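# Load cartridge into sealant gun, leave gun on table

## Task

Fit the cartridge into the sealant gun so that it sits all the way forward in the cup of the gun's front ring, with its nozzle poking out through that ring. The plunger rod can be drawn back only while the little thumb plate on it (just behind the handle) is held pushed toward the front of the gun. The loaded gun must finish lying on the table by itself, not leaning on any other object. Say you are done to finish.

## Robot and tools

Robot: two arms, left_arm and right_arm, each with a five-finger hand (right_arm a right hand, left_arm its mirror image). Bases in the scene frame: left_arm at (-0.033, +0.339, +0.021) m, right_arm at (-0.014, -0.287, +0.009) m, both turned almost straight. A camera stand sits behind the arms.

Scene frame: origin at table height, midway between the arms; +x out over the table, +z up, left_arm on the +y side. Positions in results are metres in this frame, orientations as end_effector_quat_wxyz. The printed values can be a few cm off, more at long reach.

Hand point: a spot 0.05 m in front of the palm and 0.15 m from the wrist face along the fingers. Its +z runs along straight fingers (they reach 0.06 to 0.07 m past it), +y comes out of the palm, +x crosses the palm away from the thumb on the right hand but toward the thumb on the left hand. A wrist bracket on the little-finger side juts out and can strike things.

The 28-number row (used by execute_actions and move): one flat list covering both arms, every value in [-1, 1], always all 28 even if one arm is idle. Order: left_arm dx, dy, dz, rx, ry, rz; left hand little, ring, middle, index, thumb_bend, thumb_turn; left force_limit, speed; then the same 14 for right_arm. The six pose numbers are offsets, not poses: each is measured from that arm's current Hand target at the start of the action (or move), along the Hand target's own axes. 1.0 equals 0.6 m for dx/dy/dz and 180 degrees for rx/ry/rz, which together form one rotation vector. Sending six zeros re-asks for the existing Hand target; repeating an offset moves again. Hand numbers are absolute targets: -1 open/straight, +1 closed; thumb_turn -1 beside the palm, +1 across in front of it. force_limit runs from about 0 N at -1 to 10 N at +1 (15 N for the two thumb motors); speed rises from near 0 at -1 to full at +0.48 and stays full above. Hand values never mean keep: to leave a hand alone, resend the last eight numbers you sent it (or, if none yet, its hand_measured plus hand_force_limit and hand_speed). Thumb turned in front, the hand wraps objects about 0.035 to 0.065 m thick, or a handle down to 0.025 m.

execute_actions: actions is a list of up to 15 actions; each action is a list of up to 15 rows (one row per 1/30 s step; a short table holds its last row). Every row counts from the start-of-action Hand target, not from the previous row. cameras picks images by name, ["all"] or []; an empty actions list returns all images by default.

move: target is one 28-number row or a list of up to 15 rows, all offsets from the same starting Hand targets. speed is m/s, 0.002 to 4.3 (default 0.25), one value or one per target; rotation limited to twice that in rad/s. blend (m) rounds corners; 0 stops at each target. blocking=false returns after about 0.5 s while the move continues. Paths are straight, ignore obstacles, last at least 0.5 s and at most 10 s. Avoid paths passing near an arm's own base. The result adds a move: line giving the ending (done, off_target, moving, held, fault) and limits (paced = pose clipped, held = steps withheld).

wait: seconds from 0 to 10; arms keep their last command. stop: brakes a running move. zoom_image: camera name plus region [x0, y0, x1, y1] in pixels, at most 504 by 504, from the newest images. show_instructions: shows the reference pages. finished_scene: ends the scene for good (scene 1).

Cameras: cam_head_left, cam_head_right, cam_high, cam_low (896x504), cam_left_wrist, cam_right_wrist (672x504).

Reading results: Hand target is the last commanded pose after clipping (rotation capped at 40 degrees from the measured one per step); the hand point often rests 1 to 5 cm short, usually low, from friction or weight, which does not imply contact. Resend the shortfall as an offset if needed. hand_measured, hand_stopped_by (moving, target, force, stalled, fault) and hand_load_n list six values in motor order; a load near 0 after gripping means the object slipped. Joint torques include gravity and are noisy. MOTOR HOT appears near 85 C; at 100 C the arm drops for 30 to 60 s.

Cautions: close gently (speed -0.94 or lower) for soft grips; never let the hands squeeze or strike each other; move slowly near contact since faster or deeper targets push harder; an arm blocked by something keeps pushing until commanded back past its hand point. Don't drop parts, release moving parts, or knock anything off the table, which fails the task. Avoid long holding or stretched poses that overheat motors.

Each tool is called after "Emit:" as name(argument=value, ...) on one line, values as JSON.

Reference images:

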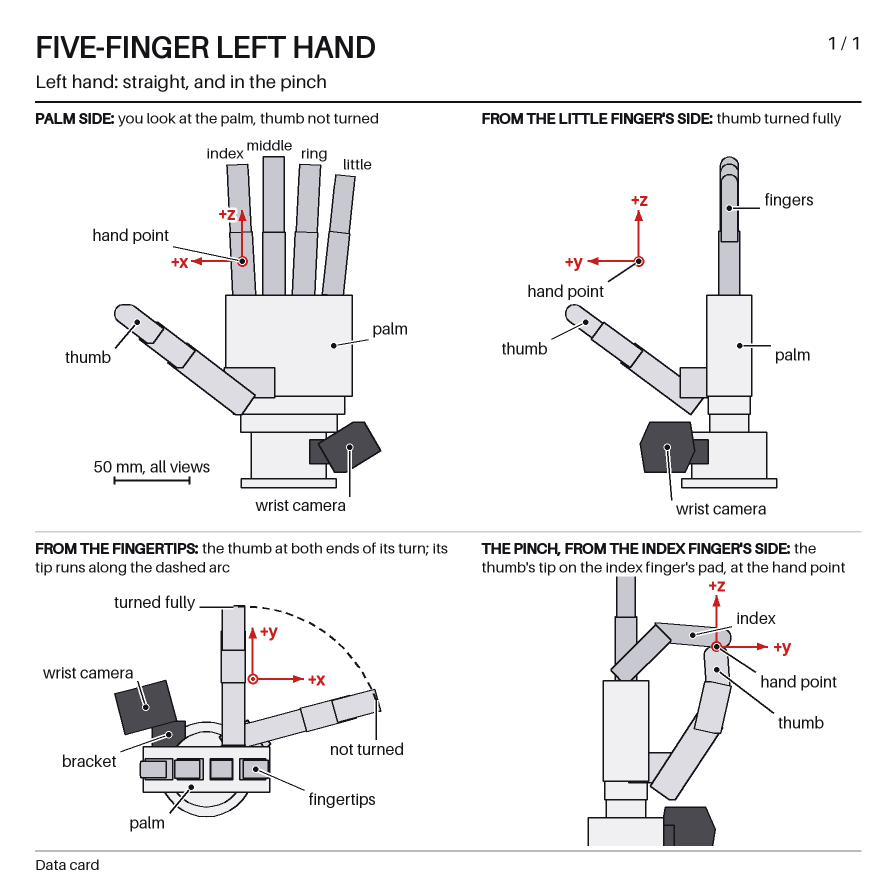

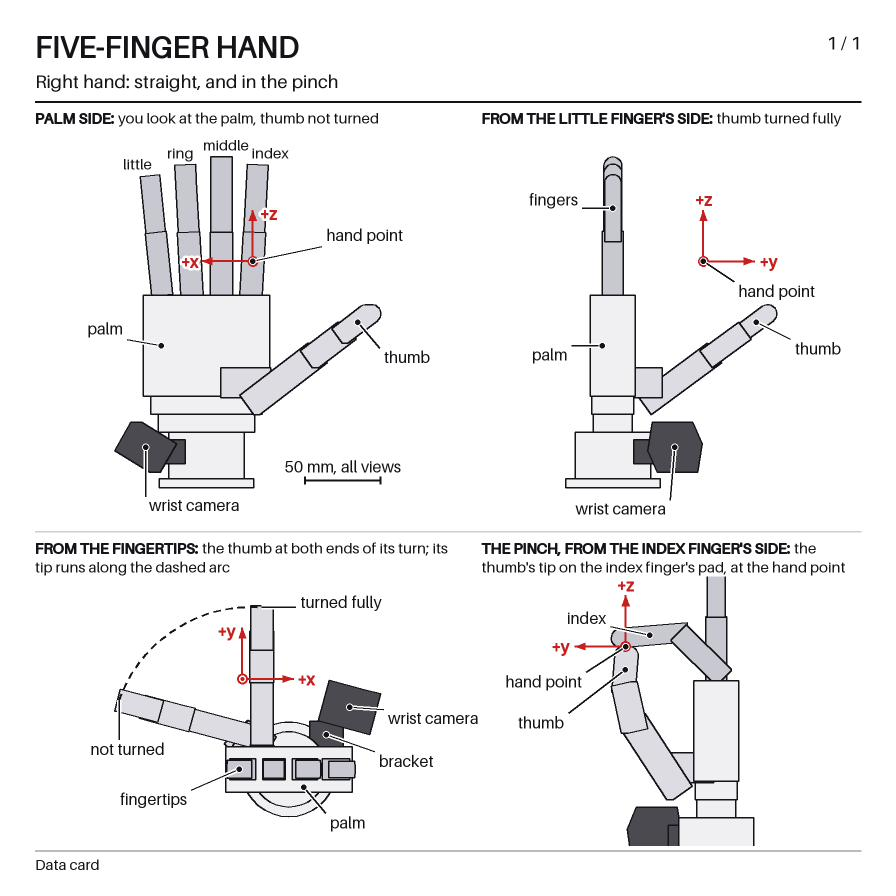

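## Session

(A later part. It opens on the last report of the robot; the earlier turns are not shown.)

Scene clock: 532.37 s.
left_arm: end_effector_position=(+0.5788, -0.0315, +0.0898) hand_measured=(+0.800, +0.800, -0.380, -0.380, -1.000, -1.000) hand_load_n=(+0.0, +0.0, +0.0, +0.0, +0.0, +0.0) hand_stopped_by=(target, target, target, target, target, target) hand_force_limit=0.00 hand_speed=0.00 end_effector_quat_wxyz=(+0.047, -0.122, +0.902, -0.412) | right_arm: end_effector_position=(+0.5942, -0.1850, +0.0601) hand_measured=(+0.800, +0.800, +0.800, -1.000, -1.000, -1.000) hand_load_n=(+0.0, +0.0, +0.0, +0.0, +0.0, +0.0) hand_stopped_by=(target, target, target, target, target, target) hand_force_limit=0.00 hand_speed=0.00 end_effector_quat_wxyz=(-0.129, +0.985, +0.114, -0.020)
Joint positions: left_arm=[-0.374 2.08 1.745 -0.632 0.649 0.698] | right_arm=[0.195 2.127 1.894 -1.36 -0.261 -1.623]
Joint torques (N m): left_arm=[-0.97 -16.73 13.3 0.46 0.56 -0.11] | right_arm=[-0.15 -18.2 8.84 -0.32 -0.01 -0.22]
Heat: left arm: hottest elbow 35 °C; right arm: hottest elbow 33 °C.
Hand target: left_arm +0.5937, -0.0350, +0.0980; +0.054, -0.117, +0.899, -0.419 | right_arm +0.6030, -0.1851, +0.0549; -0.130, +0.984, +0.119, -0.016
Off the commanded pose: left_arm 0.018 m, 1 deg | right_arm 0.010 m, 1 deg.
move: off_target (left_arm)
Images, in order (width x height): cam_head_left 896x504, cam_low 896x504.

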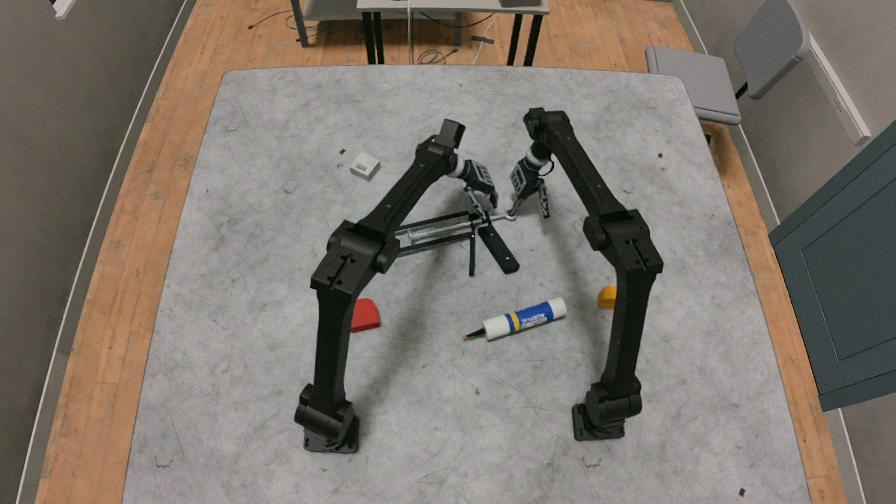

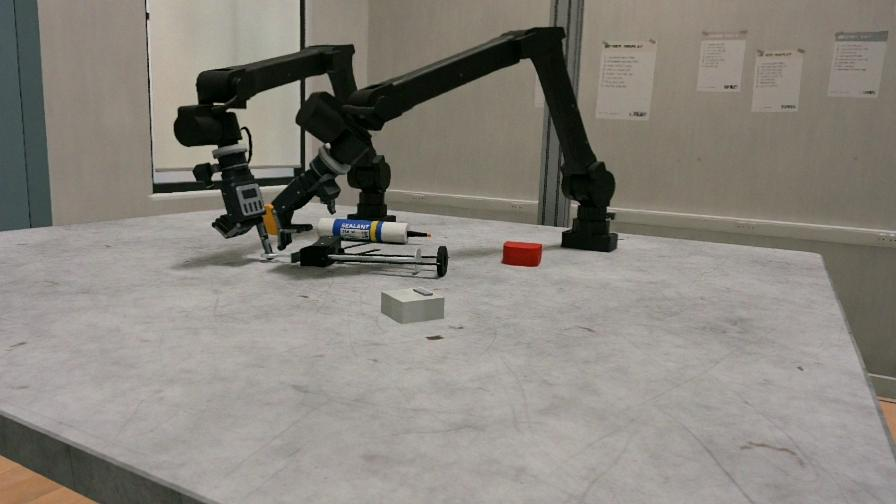

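Emit:
move(target=[[0.0157,0.032,0.0215,0,0,0,0.8,0.8,-0.38,-0.38,-1,-1,0,0,0,0,0,0,0,0,0.8,0.8,0.8,-1,-1,-1,0,0]], speed=0.08, cameras=["cam_head_left","cam_low"])

Emit:
zoom_image(camera="cam_head_left", region=[450, 180, 534, 240])

Emit:
zoom_image(camera="cam_low", region=[250, 210, 350, 280])

Scene clock: 545.50 s.
left_arm: end_effector_position=(+0.5813, -0.0325, +0.0863) hand_measured=(+0.800, +0.800, -0.380, -0.380, -1.000, -1.000) hand_load_n=(+0.0, +0.5, +0.0, +0.0, -0.5, +0.0) hand_stopped_by=(target, target, target, target, target, target) hand_force_limit=0.00 hand_speed=0.00 end_effector_quat_wxyz=(+0.055, -0.118, +0.900, -0.417) | right_arm: end_effector_position=(+0.5942, -0.1850, +0.0601) hand_measured=(+0.800, +0.800, +0.800, -1.000, -1.000, -1.000) hand_load_n=(+0.0, +0.0, +0.0, +0.0, +0.0, +0.0) hand_stopped_by=(target, target, target, target, target, target) hand_force_limit=0.00 hand_speed=0.00 end_effector_quat_wxyz=(-0.129, +0.985, +0.114, -0.020)
Joint positions: left_arm=[-0.374 2.08 1.731 -0.598 0.649 0.698] | right_arm=[0.195 2.127 1.894 -1.36 -0.261 -1.623]
Joint torques (N m): left_arm=[-1.38 -17.14 8.75 1.96 0.44 -0.13] | right_arm=[-0.15 -18.37 8.75 -0.28 -0.02 -0.18]
Heat: left arm: hottest shoulder 35 °C; right arm: hottest elbow 33 °C.
Hand target: left_arm +0.5840, -0.0351, +0.0751; +0.054, -0.117, +0.899, -0.420 | right_arm +0.6030, -0.1851, +0.0549; -0.130, +0.984, +0.119, -0.016
Off the commanded pose: left_arm 0.012 m, 0 deg | right_arm 0.010 m, 1 deg.
move: off_target (left_arm)
Images, in order (width x height): cam_head_left 896x504, cam_low 896x504.

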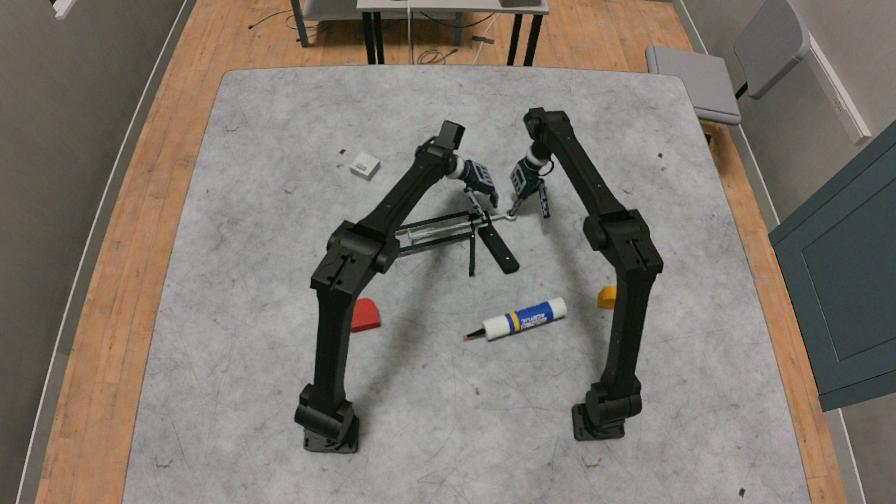

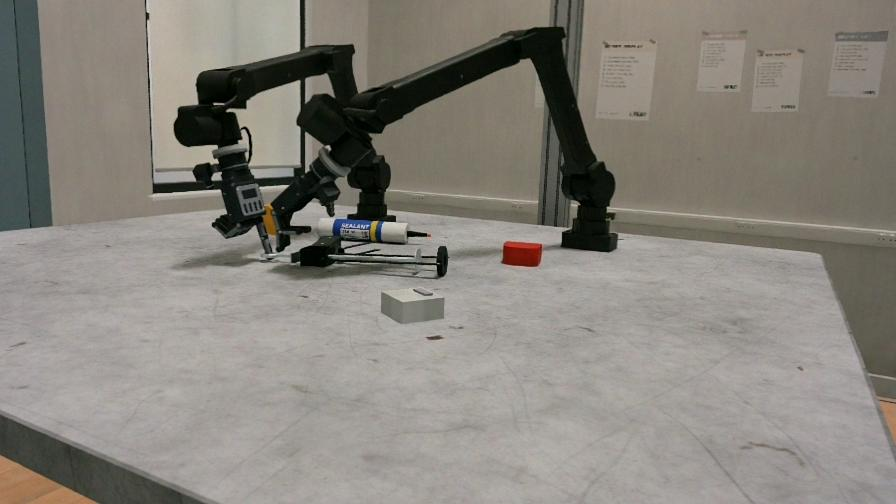

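Scaled by 6.000 from the camera's 896x504 image, which has a finer 1280x720 frame.

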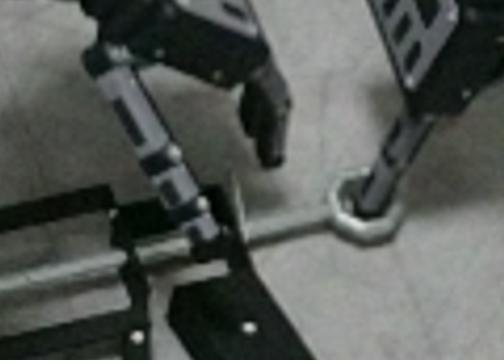

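Scaled by 5.040 from the camera's 896x504 image, which has a finer 1280x720 frame.

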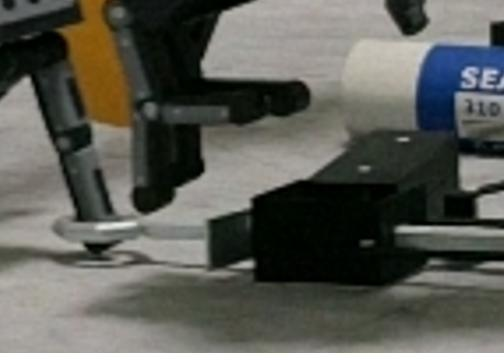

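Emit:
move(target=[[0.0203,0.0257,0.0033,0,0,0,0.8,0.8,-0.38,-0.38,-1,-1,0,0,0,0,0,0,0,0,0.8,0.8,0.8,-1,-1,-1,0,0]], speed=0.08, cameras=["cam_head_left","cam_low"])

Emit:
zoom_image(camera="cam_head_left", region=[450, 180, 534, 240])

Emit:
zoom_image(camera="cam_low", region=[250, 210, 350, 280])

Scene clock: 554.07 s.
left_arm: end_effector_position=(+0.5699, -0.0278, +0.0607) hand_measured=(+0.800, +0.800, -0.380, -0.380, -1.000, -1.000) hand_load_n=(+0.0, +0.0, +0.5, +0.0, +0.0, +0.0) hand_stopped_by=(target, target, target, target, target, target) hand_force_limit=0.00 hand_speed=0.00 end_effector_quat_wxyz=(+0.051, -0.120, +0.901, -0.414) | right_arm: end_effector_position=(+0.5941, -0.1849, +0.0601) hand_measured=(+0.800, +0.800, +0.800, -1.000, -1.000, -1.000) hand_load_n=(+0.0, +0.5, +0.0, +0.0, +0.0, +0.0) hand_stopped_by=(target, target, target, target, target, target) hand_force_limit=0.00 hand_speed=0.00 end_effector_quat_wxyz=(-0.129, +0.985, +0.113, -0.020)
Joint positions: left_arm=[-0.374 2.08 1.661 -0.538 0.649 0.698] | right_arm=[0.195 2.127 1.894 -1.36 -0.261 -1.621]
Joint torques (N m): left_arm=[-1.49 -18.2 7.82 1.77 0.4 -0.17] | right_arm=[-0.67 -17.67 8.81 -0.24 0.01 -0.17]
Heat: left arm: hottest shoulder 36 °C; right arm: hottest elbow 33 °C.
Hand target: left_arm +0.5701, -0.0301, +0.0620; +0.054, -0.117, +0.899, -0.420 | right_arm +0.6030, -0.1851, +0.0549; -0.130, +0.984, +0.119, -0.016
Off the commanded pose: left_arm 0.003 m, 1 deg | right_arm 0.010 m, 1 deg.
move: done
Images, in order (width x height): cam_head_left 896x504, cam_low 896x504.

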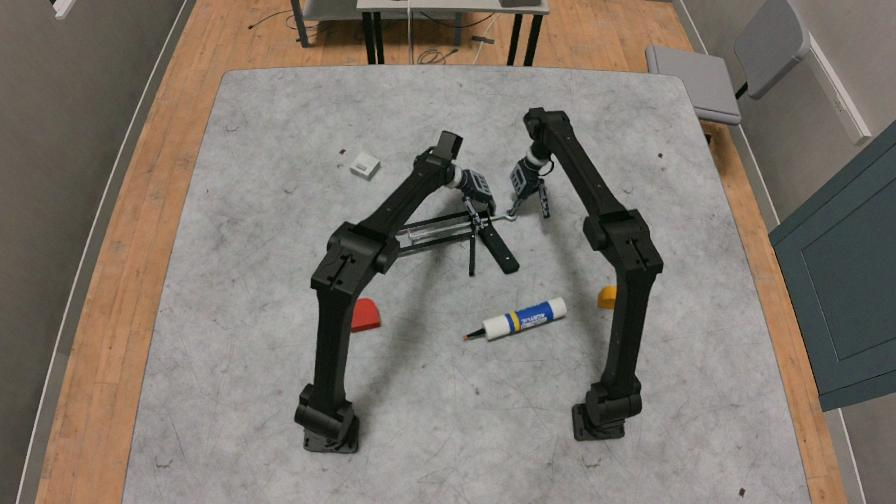

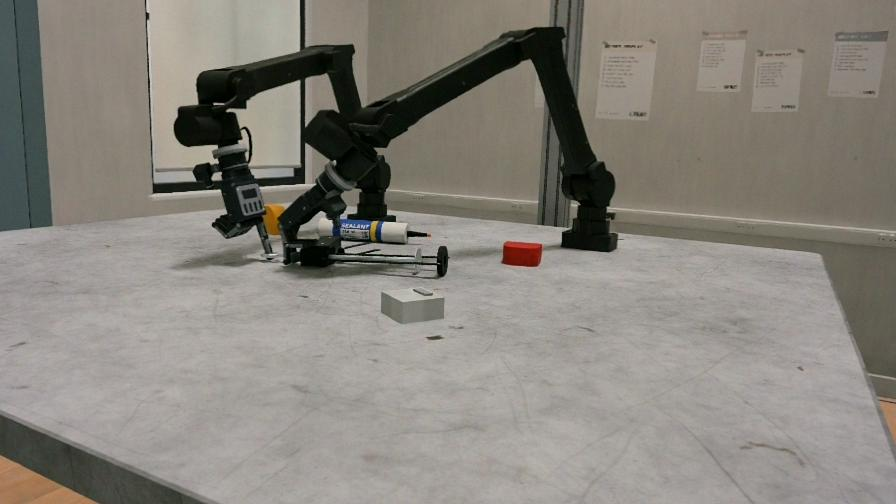

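Scaled by 6.000 from the camera's 896x504 image, which has a finer 1280x720 frame.

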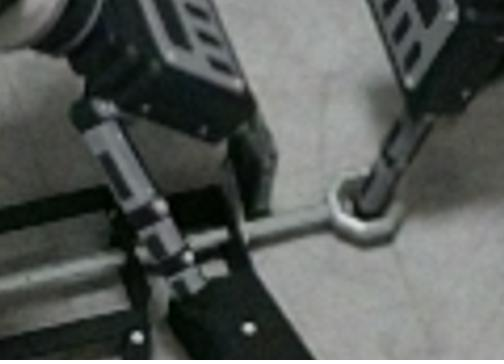

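Scaled by 5.040 from the camera's 896x504 image, which has a finer 1280x720 frame.

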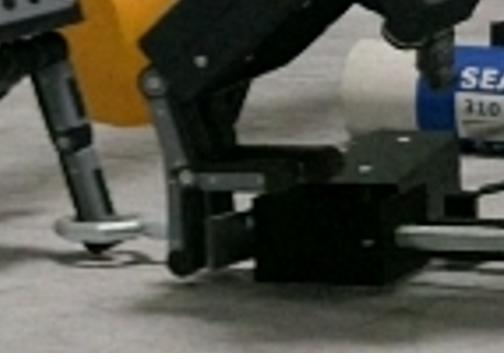

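Emit:
move(target=[[0,0.0643,-0.0767,0,0,0,0.8,0.8,-0.38,-0.38,-1,-1,0,0,-0.015,0.0925,-0.025,0,0,0,0.8,0.8,0.8,-1,-1,-1,0,0]], speed=0.06, cameras=["cam_head_left","cam_low"])

Emit:
zoom_image(camera="cam_head_left", region=[380, 180, 548, 300])

Emit:
zoom_image(camera="cam_low", region=[250, 210, 350, 280])

Scene clock: 567.10 s.
left_arm: end_effector_position=(+0.5534, -0.0077, +0.0576) hand_measured=(+0.800, +0.800, -0.380, -0.380, -1.000, -1.000) hand_load_n=(+0.0, +0.0, +1.0, +8.0, +0.0, +0.0) hand_stopped_by=(target, target, target, target, target, target) hand_force_limit=0.00 hand_speed=0.00 end_effector_quat_wxyz=(+0.053, -0.100, +0.897, -0.426) | right_arm: end_effector_position=(+0.5882, -0.1794, +0.0604) hand_measured=(+0.800, +0.800, +0.800, -1.000, -1.000, -1.000) hand_load_n=(+0.0, +0.0, +0.0, +2.0, -0.5, +0.0) hand_stopped_by=(target, target, target, target, target, target) hand_force_limit=0.00 hand_speed=0.00 end_effector_quat_wxyz=(-0.153, +0.979, +0.134, -0.032)
Joint positions: left_arm=[-0.349 2.028 1.558 -0.489 0.692 0.751] | right_arm=[0.191 2.127 1.894 -1.389 -0.309 -1.673]
Joint torques (N m): left_arm=[2.73 -19.6 5.96 -0.13 0.42 0.02] | right_arm=[-6.48 -18.84 7.42 0.18 1.6 -0.52]
Heat: left arm: hottest shoulder 37 °C; right arm: hottest elbow 33 °C.
Hand target: left_arm +0.5548, +0.0281, +0.0620; +0.054, -0.117, +0.899, -0.420 | right_arm +0.6080, -0.2429, +0.0550; -0.130, +0.984, +0.119, -0.016
Off the commanded pose: left_arm 0.036 m, 2 deg | right_arm 0.067 m, 4 deg.
move: off_target (left_arm, right_arm)
Images, in order (width x height): cam_head_left 896x504, cam_low 896x504.

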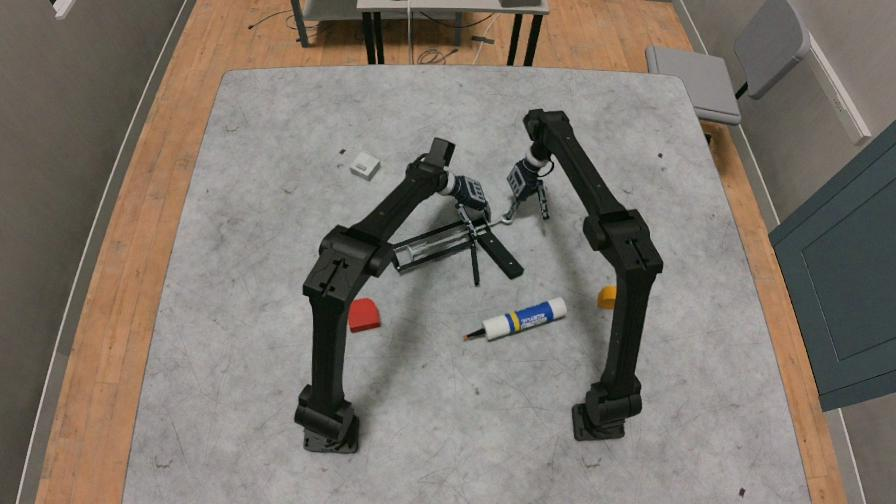

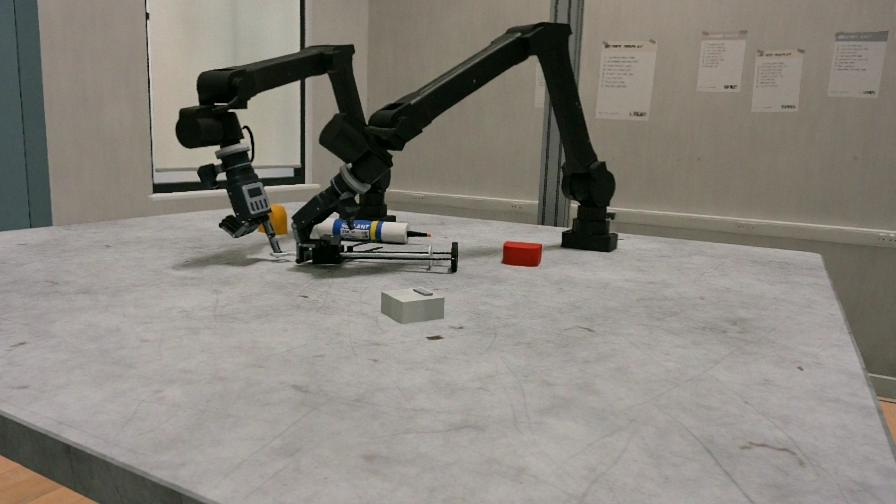

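Scaled by 3.000 from the camera's 896x504 image, which has a finer 1280x720 frame.

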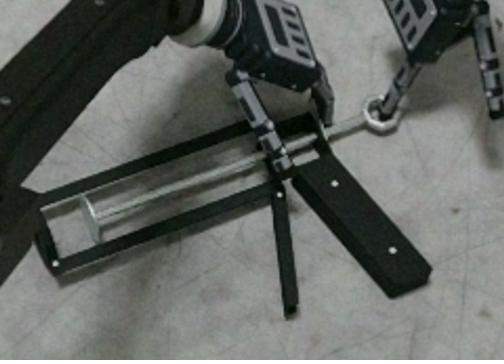

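Scaled by 5.040 from the camera's 896x504 image, which has a finer 1280x720 frame.

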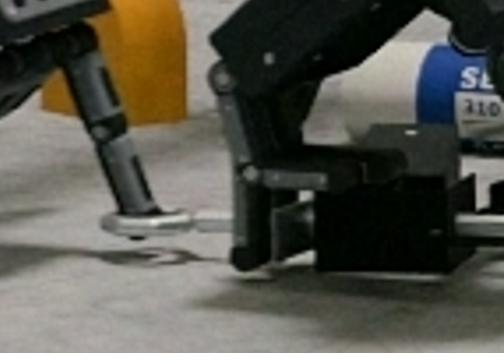

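Emit:
zoom_image(camera="cam_head_left", region=[465, 205, 521, 245])

Emit:
zoom_image(camera="cam_low", region=[285, 230, 355, 280])

Emit:
wait(seconds=0.1, cameras=["cam_left_wrist","cam_right_wrist","cam_high"])

Scaled by 9.000 from the camera's 896x504 image, which has a finer 1280x720 frame.

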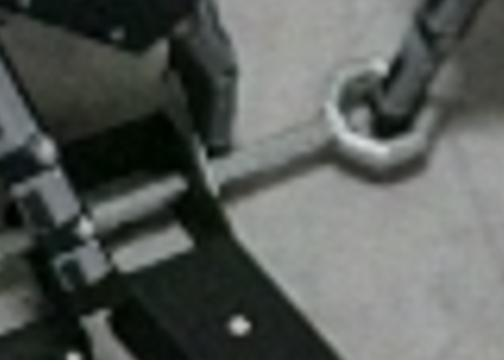

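Scaled by 7.200 from the camera's 896x504 image, which has a finer 1280x720 frame.

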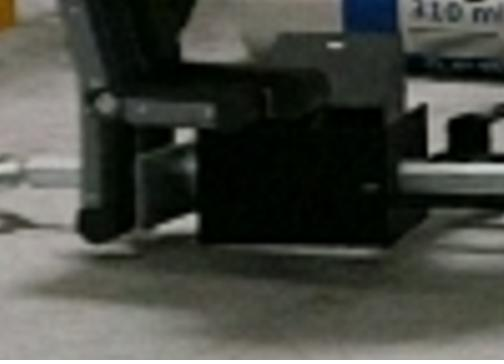

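Scene clock: 574.53 s.
left_arm: end_effector_position=(+0.5534, -0.0077, +0.0576) hand_measured=(+0.800, +0.800, -0.380, -0.380, -1.000, -1.000) hand_load_n=(+0.0, +0.0, +1.0, +8.0, +0.0, +0.0) hand_stopped_by=(target, target, target, target, target, target) hand_force_limit=0.00 hand_speed=0.00 end_effector_quat_wxyz=(+0.053, -0.100, +0.897, -0.426) | right_arm: end_effector_position=(+0.5882, -0.1794, +0.0604) hand_measured=(+0.800, +0.800, +0.800, -1.000, -1.000, -1.000) hand_load_n=(+0.0, +0.0, +0.0, +2.0, +0.0, +0.0) hand_stopped_by=(target, target, target, target, target, target) hand_force_limit=0.00 hand_speed=0.00 end_effector_quat_wxyz=(-0.153, +0.979, +0.134, -0.032)
Joint positions: left_arm=[-0.349 2.028 1.558 -0.489 0.692 0.751] | right_arm=[0.191 2.127 1.894 -1.389 -0.309 -1.673]
Joint torques (N m): left_arm=[3.02 -19.25 5.9 -0.05 0.4 0.06] | right_arm=[-6.48 -18.73 7.45 0.14 1.63 -0.51]
Heat: left arm: hottest shoulder 37 °C; right arm: hottest elbow 33 °C.
Hand target: left_arm +0.5548, +0.0281, +0.0620; +0.054, -0.117, +0.899, -0.420 | right_arm +0.6080, -0.2429, +0.0550; -0.130, +0.984, +0.119, -0.016
Off the commanded pose: left_arm 0.036 m, 2 deg | right_arm 0.067 m, 4 deg.
wait: 0.10 s; at rest from the start
Images, in order (width x height): cam_high 896x504, cam_left_wrist 672x504, cam_right_wrist 672x504.

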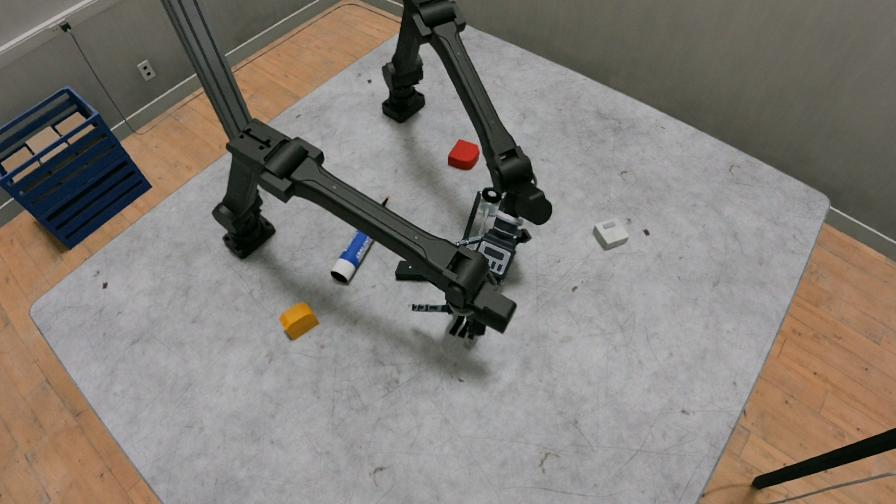

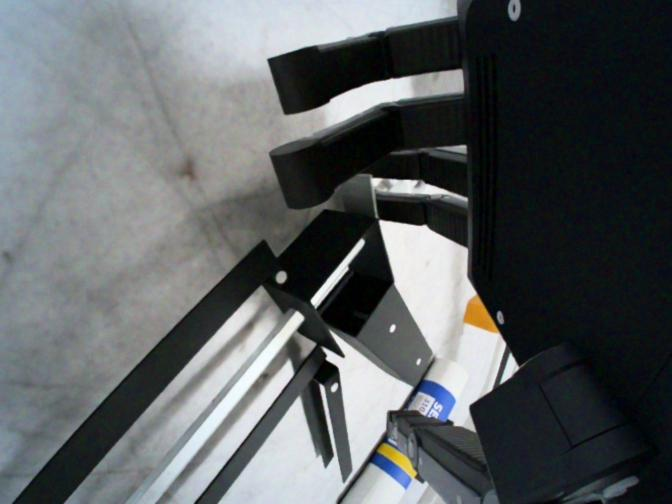

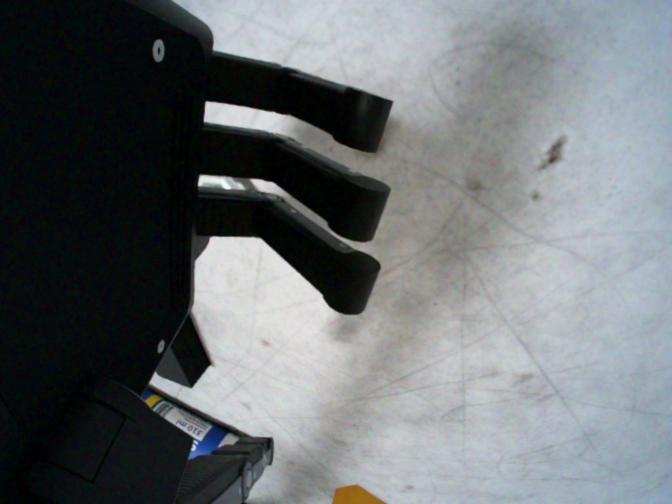

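Emit:
zoom_image(camera="cam_left_wrist", region=[240, 150, 480, 400])

Scaled by 2.016 from the camera's 672x504 image, which has a finer 960x720 frame.

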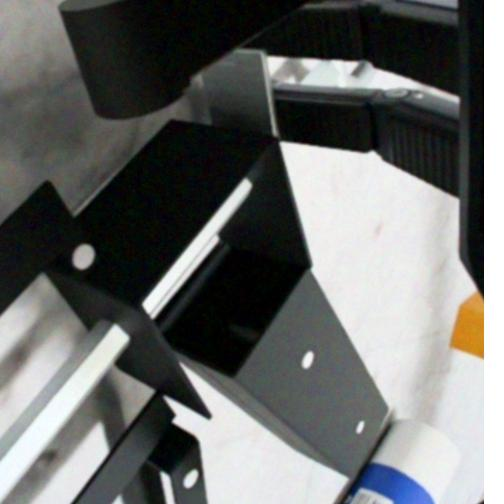

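Emit:
move(target=[[0.047,0.0535,-0.0637,0,-0.05,-0.042,0.8,0.8,-0.38,-0.38,-1,-1,0,0,0.0085,0.047,-0.0125,0,0,0,0.8,0.8,0.8,-1,-1,-1,0,0]], speed=0.05, cameras=["cam_head_left","cam_low","cam_left_wrist"])

Emit:
zoom_image(camera="cam_head_left", region=[380, 180, 548, 300])

Emit:
zoom_image(camera="cam_low", region=[260, 220, 330, 270])

Scene clock: 591.83 s.
left_arm: end_effector_position=(+0.5165, +0.0118, +0.0597) hand_measured=(+0.800, +0.800, -0.380, -0.382, -1.000, -1.000) hand_load_n=(+0.0, +0.0, +5.5, +12.5, +0.0, +0.0) hand_stopped_by=(target, target, target, target, target, target) hand_force_limit=0.00 hand_speed=0.00 end_effector_quat_wxyz=(+0.095, -0.163, +0.881, -0.435) | right_arm: end_effector_position=(+0.5707, -0.1618, +0.0604) hand_measured=(+0.800, +0.800, +0.800, -1.000, -1.000, -1.000) hand_load_n=(+0.0, +0.5, +0.0, +3.5, +0.0, +0.0) hand_stopped_by=(target, target, target, target, target, target) hand_force_limit=0.00 hand_speed=0.00 end_effector_quat_wxyz=(-0.175, +0.973, +0.139, -0.058)
Joint positions: left_arm=[-0.349 1.879 1.293 -0.243 0.61 0.591] | right_arm=[0.209 2.127 1.887 -1.432 -0.358 -1.678]
Joint torques (N m): left_arm=[5.01 -18.84 4 -0.85 -0.26 -0.22] | right_arm=[-10.46 -17.67 9.09 0.72 3.63 -0.85]
Motor temperatures (°C): left_arm=[22 37 34 22 22 21] | right_arm=[26 32 32 22 30 21]
Heat: left arm: hottest shoulder 37 °C; right arm: hottest shoulder 32 °C.
Hand target: left_arm +0.5148, +0.0691, +0.0620; +0.097, -0.208, +0.882, -0.412 | right_arm +0.6200, -0.2702, +0.0550; -0.130, +0.984, +0.119, -0.016
Off the commanded pose: left_arm 0.057 m, 6 deg | right_arm 0.119 m, 8 deg.
move: off_target (left_arm, right_arm)
Images, in order (width x height): cam_head_left 896x504, cam_low 896x504, cam_left_wrist 672x504.

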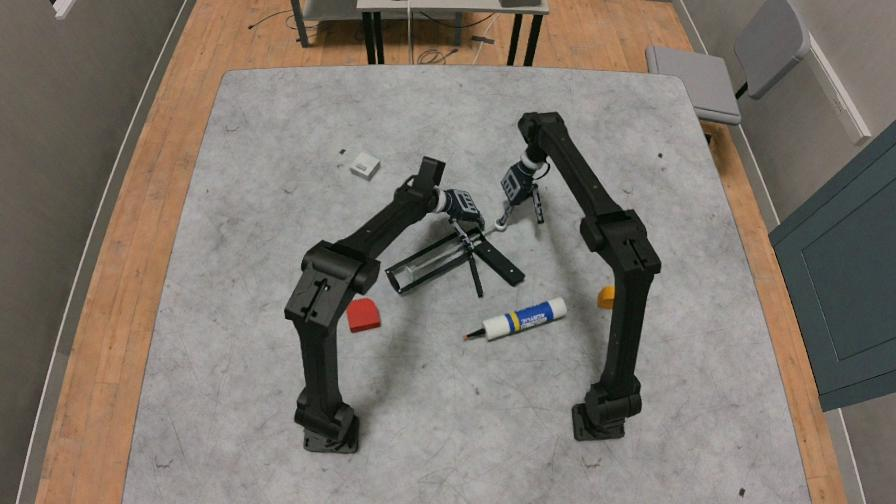

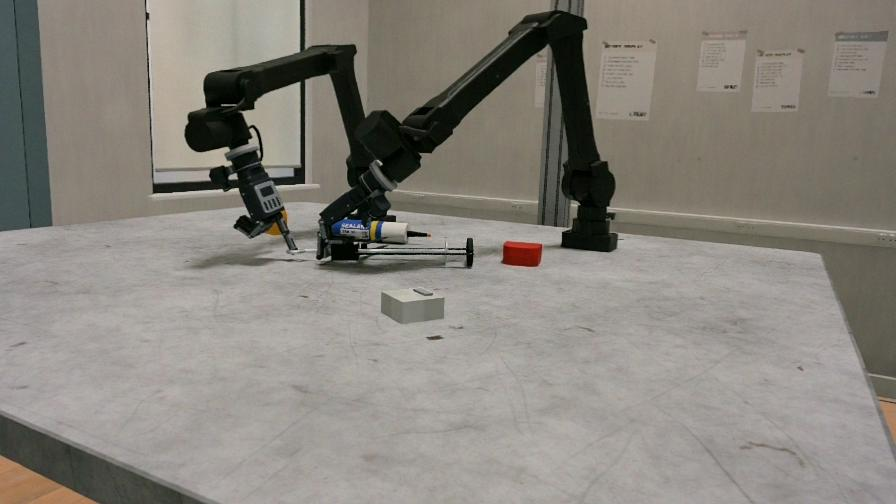

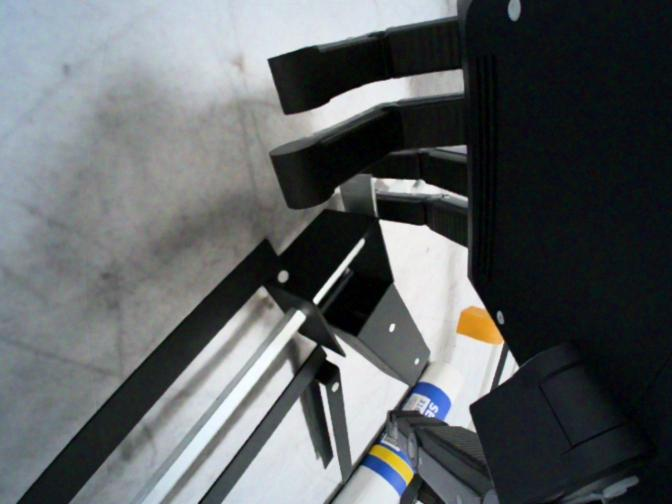

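Scaled by 3.000 from the camera's 896x504 image, which has a finer 1280x720 frame.

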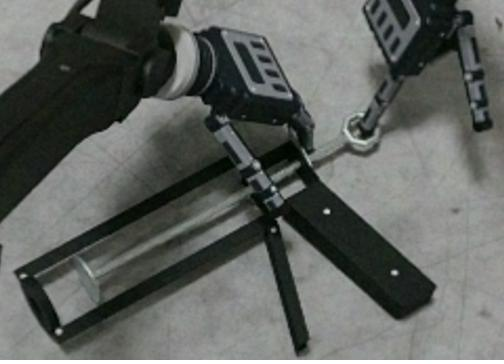

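Scaled by 7.200 from the camera's 896x504 image, which has a finer 1280x720 frame.

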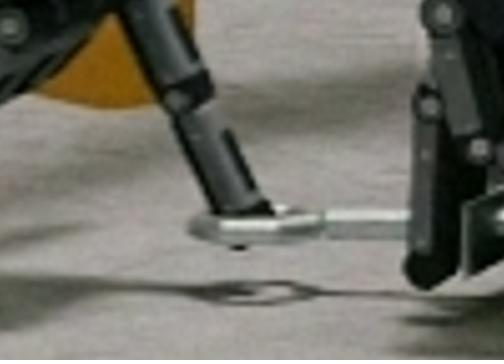

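Emit:
zoom_image(camera="cam_head_left", region=[459, 210, 515, 250])

Emit:
zoom_image(camera="cam_low", region=[280, 220, 480, 280])

Emit:
zoom_image(camera="cam_left_wrist", region=[240, 150, 480, 400])

Scaled by 9.000 from the camera's 896x504 image, which has a finer 1280x720 frame.

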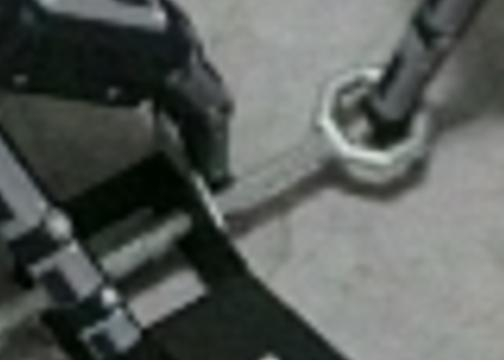

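Scaled by 2.520 from the camera's 896x504 image, which has a finer 1280x720 frame.

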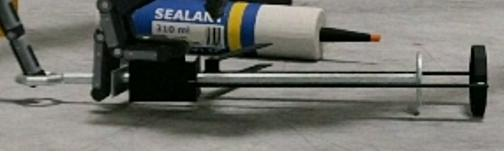

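Scaled by 2.016 from the camera's 672x504 image, which has a finer 960x720 frame.

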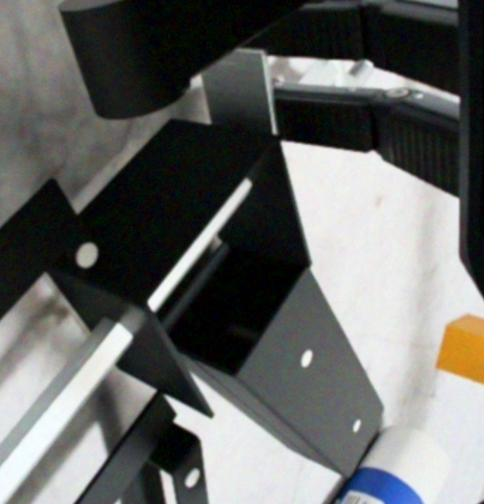

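Emit:
move(target=[[0.039,-0.0665,0.0795,0,0,0,0.8,0.8,-0.38,-0.38,-1,-1,0,0,-0.036,-0.1877,0.050,0,0,0,0.8,0.8,0.8,-1,-1,-1,0,0]], speed=0.08, cameras=["cam_head_left","cam_low"])

Emit:
zoom_image(camera="cam_head_left", region=[380, 180, 548, 300])

Scene clock: 643.80 s.
left_arm: end_effector_position=(+0.5133, +0.0072, +0.0552) hand_measured=(+0.800, +0.800, -0.380, -0.380, -1.000, -1.000) hand_load_n=(+0.0, +0.0, +1.0, +0.5, +0.0, +0.0) hand_stopped_by=(target, target, target, target, target, target) hand_force_limit=0.00 hand_speed=0.00 end_effector_quat_wxyz=(+0.095, -0.206, +0.883, -0.411) | right_arm: end_effector_position=(+0.5641, -0.1533, +0.0579) hand_measured=(+0.800, +0.800, +0.800, -1.000, -1.000, -1.000) hand_load_n=(+0.0, +0.0, +0.0, +0.5, +0.0, +0.0) hand_stopped_by=(target, target, target, target, target, target) hand_force_limit=0.00 hand_speed=0.00 end_effector_quat_wxyz=(-0.140, +0.982, +0.121, -0.029)
Joint positions: left_arm=[-0.372 1.879 1.296 -0.259 0.529 0.511] | right_arm=[0.246 2.074 1.797 -1.322 -0.286 -1.586]
Joint torques (N m): left_arm=[-1.03 -14.15 10.97 0.25 0.03 -0.26] | right_arm=[-0.62 -19.25 6.63 0.73 0.6 -0.06]
Motor temperatures (°C): left_arm=[23 38 31 22 21 21] | right_arm=[28 32 33 22 58 22]
Heat: left arm: hottest shoulder 38 °C; right arm: hottest wrist yaw 58 °C.
Hand target: left_arm +0.5216, +0.0029, +0.0619; +0.097, -0.208, +0.882, -0.412 | right_arm +0.5712, -0.1621, +0.0554; -0.130, +0.984, +0.119, -0.016
Off the commanded pose: left_arm 0.012 m, 0 deg | right_arm 0.012 m, 2 deg.
move: off_target (left_arm, right_arm)
Images, in order (width x height): cam_head_left 896x504, cam_low 896x504.

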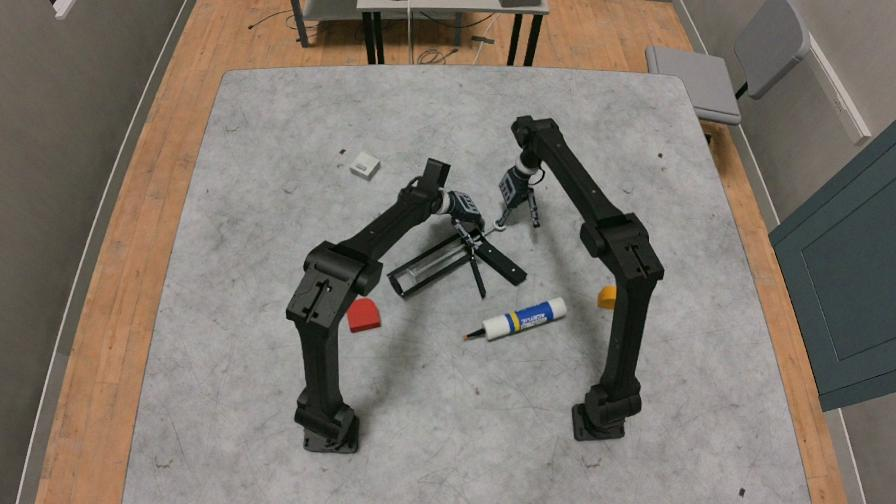

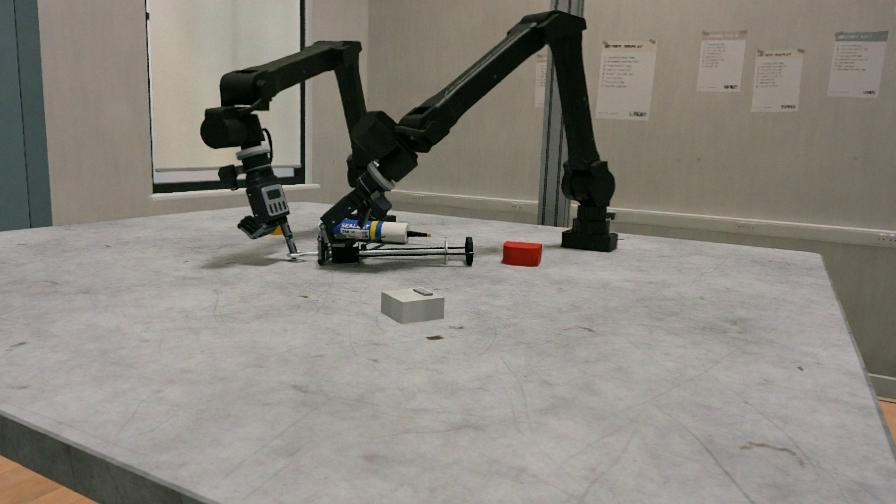

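Scaled by 3.000 from the camera's 896x504 image, which has a finer 1280x720 frame.

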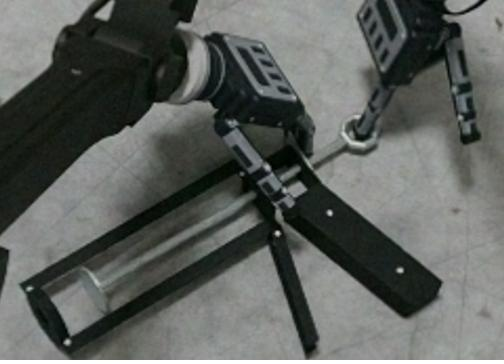

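Emit:
move(target=[[0,-0.0575,-0.048,0,-0.0255,-0.0214,0.8,0.8,-0.38,-0.38,-0.5,0.64,0,0,0,0,0,0,0,0,0.8,0.8,0.8,-1,-1,-1,0,0]], speed=0.1, cameras=["cam_head_left","cam_low","cam_left_wrist"])

Emit:
zoom_image(camera="cam_head_left", region=[430, 190, 514, 250])

Emit:
zoom_image(camera="cam_low", region=[280, 200, 380, 280])

Emit:
zoom_image(camera="cam_left_wrist", region=[200, 100, 480, 450])

Scene clock: 655.97 s.
left_arm: end_effector_position=(+0.5077, +0.0070, +0.0814) hand_measured=(+0.800, +0.800, -0.380, -0.380, -0.500, +0.640) hand_load_n=(+0.0, +0.0, +0.0, +0.0, +0.0, +0.0) hand_stopped_by=(target, target, target, target, target, target) hand_force_limit=0.00 hand_speed=0.00 end_effector_quat_wxyz=(+0.105, -0.255, +0.877, -0.394) | right_arm: end_effector_position=(+0.5659, -0.1520, +0.0576) hand_measured=(+0.800, +0.800, +0.800, -1.000, -1.000, -1.000) hand_load_n=(+0.0, +0.0, +0.0, +0.0, +0.0, +0.0) hand_stopped_by=(target, target, target, target, target, target) hand_force_limit=0.00 hand_speed=0.00 end_effector_quat_wxyz=(-0.135, +0.983, +0.123, -0.025)
Joint positions: left_arm=[-0.39 1.82 1.296 -0.309 0.445 0.419] | right_arm=[0.251 2.074 1.797 -1.314 -0.275 -1.584]
Joint torques (N m): left_arm=[-0.26 -15.56 11.71 0.77 0.08 -0.31] | right_arm=[-1.14 -19.08 6.53 0.53 0.19 -0.1]
Motor temperatures (°C): left_arm=[23 36 31 22 21 21] | right_arm=[27 33 32 22 48 22]
Heat: left arm: hottest shoulder 36 °C; right arm: hottest wrist yaw 48 °C.
Hand target: left_arm +0.5217, +0.0029, +0.1070; +0.118, -0.254, +0.870, -0.406 | right_arm +0.5712, -0.1622, +0.0554; -0.130, +0.984, +0.119, -0.016
Off the commanded pose: left_arm 0.029 m, 2 deg | right_arm 0.012 m, 1 deg.
move: off_target (left_arm, right_arm)
Images, in order (width x height): cam_head_left 896x504, cam_low 896x504, cam_left_wrist 672x504.

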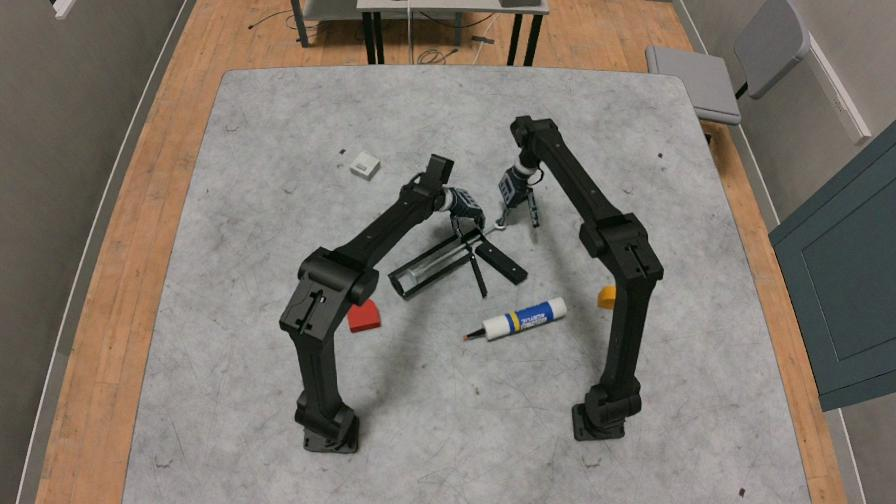

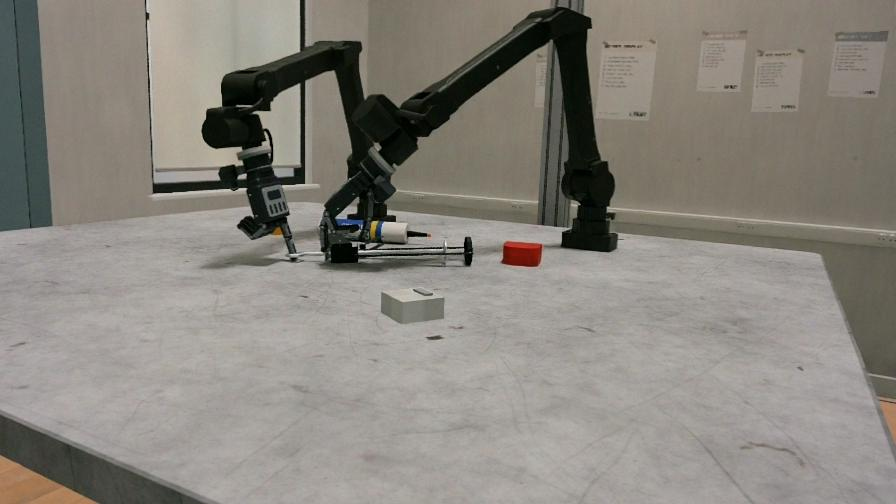

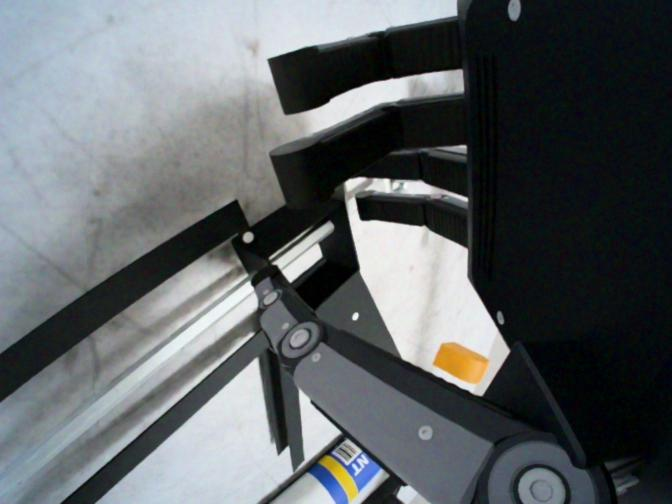

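Scaled by 6.000 from the camera's 896x504 image, which has a finer 1280x720 frame.

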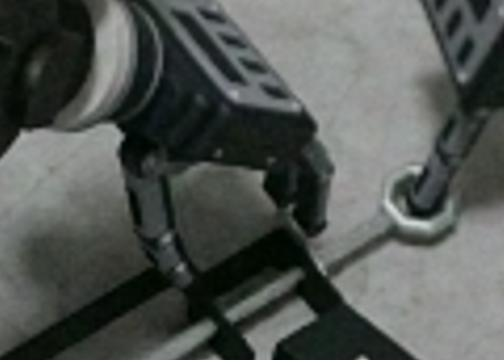

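Scaled by 5.040 from the camera's 896x504 image, which has a finer 1280x720 frame.

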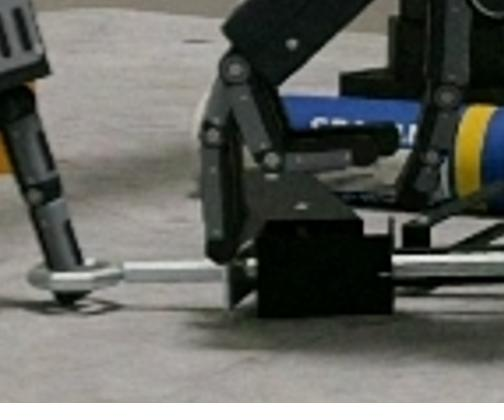

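Scaled by 1.440 from the camera's 672x504 image, which has a finer 960x720 frame.

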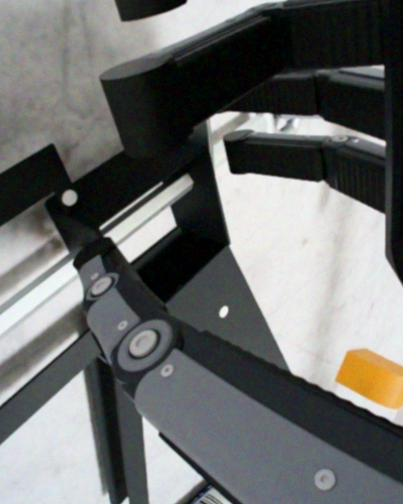

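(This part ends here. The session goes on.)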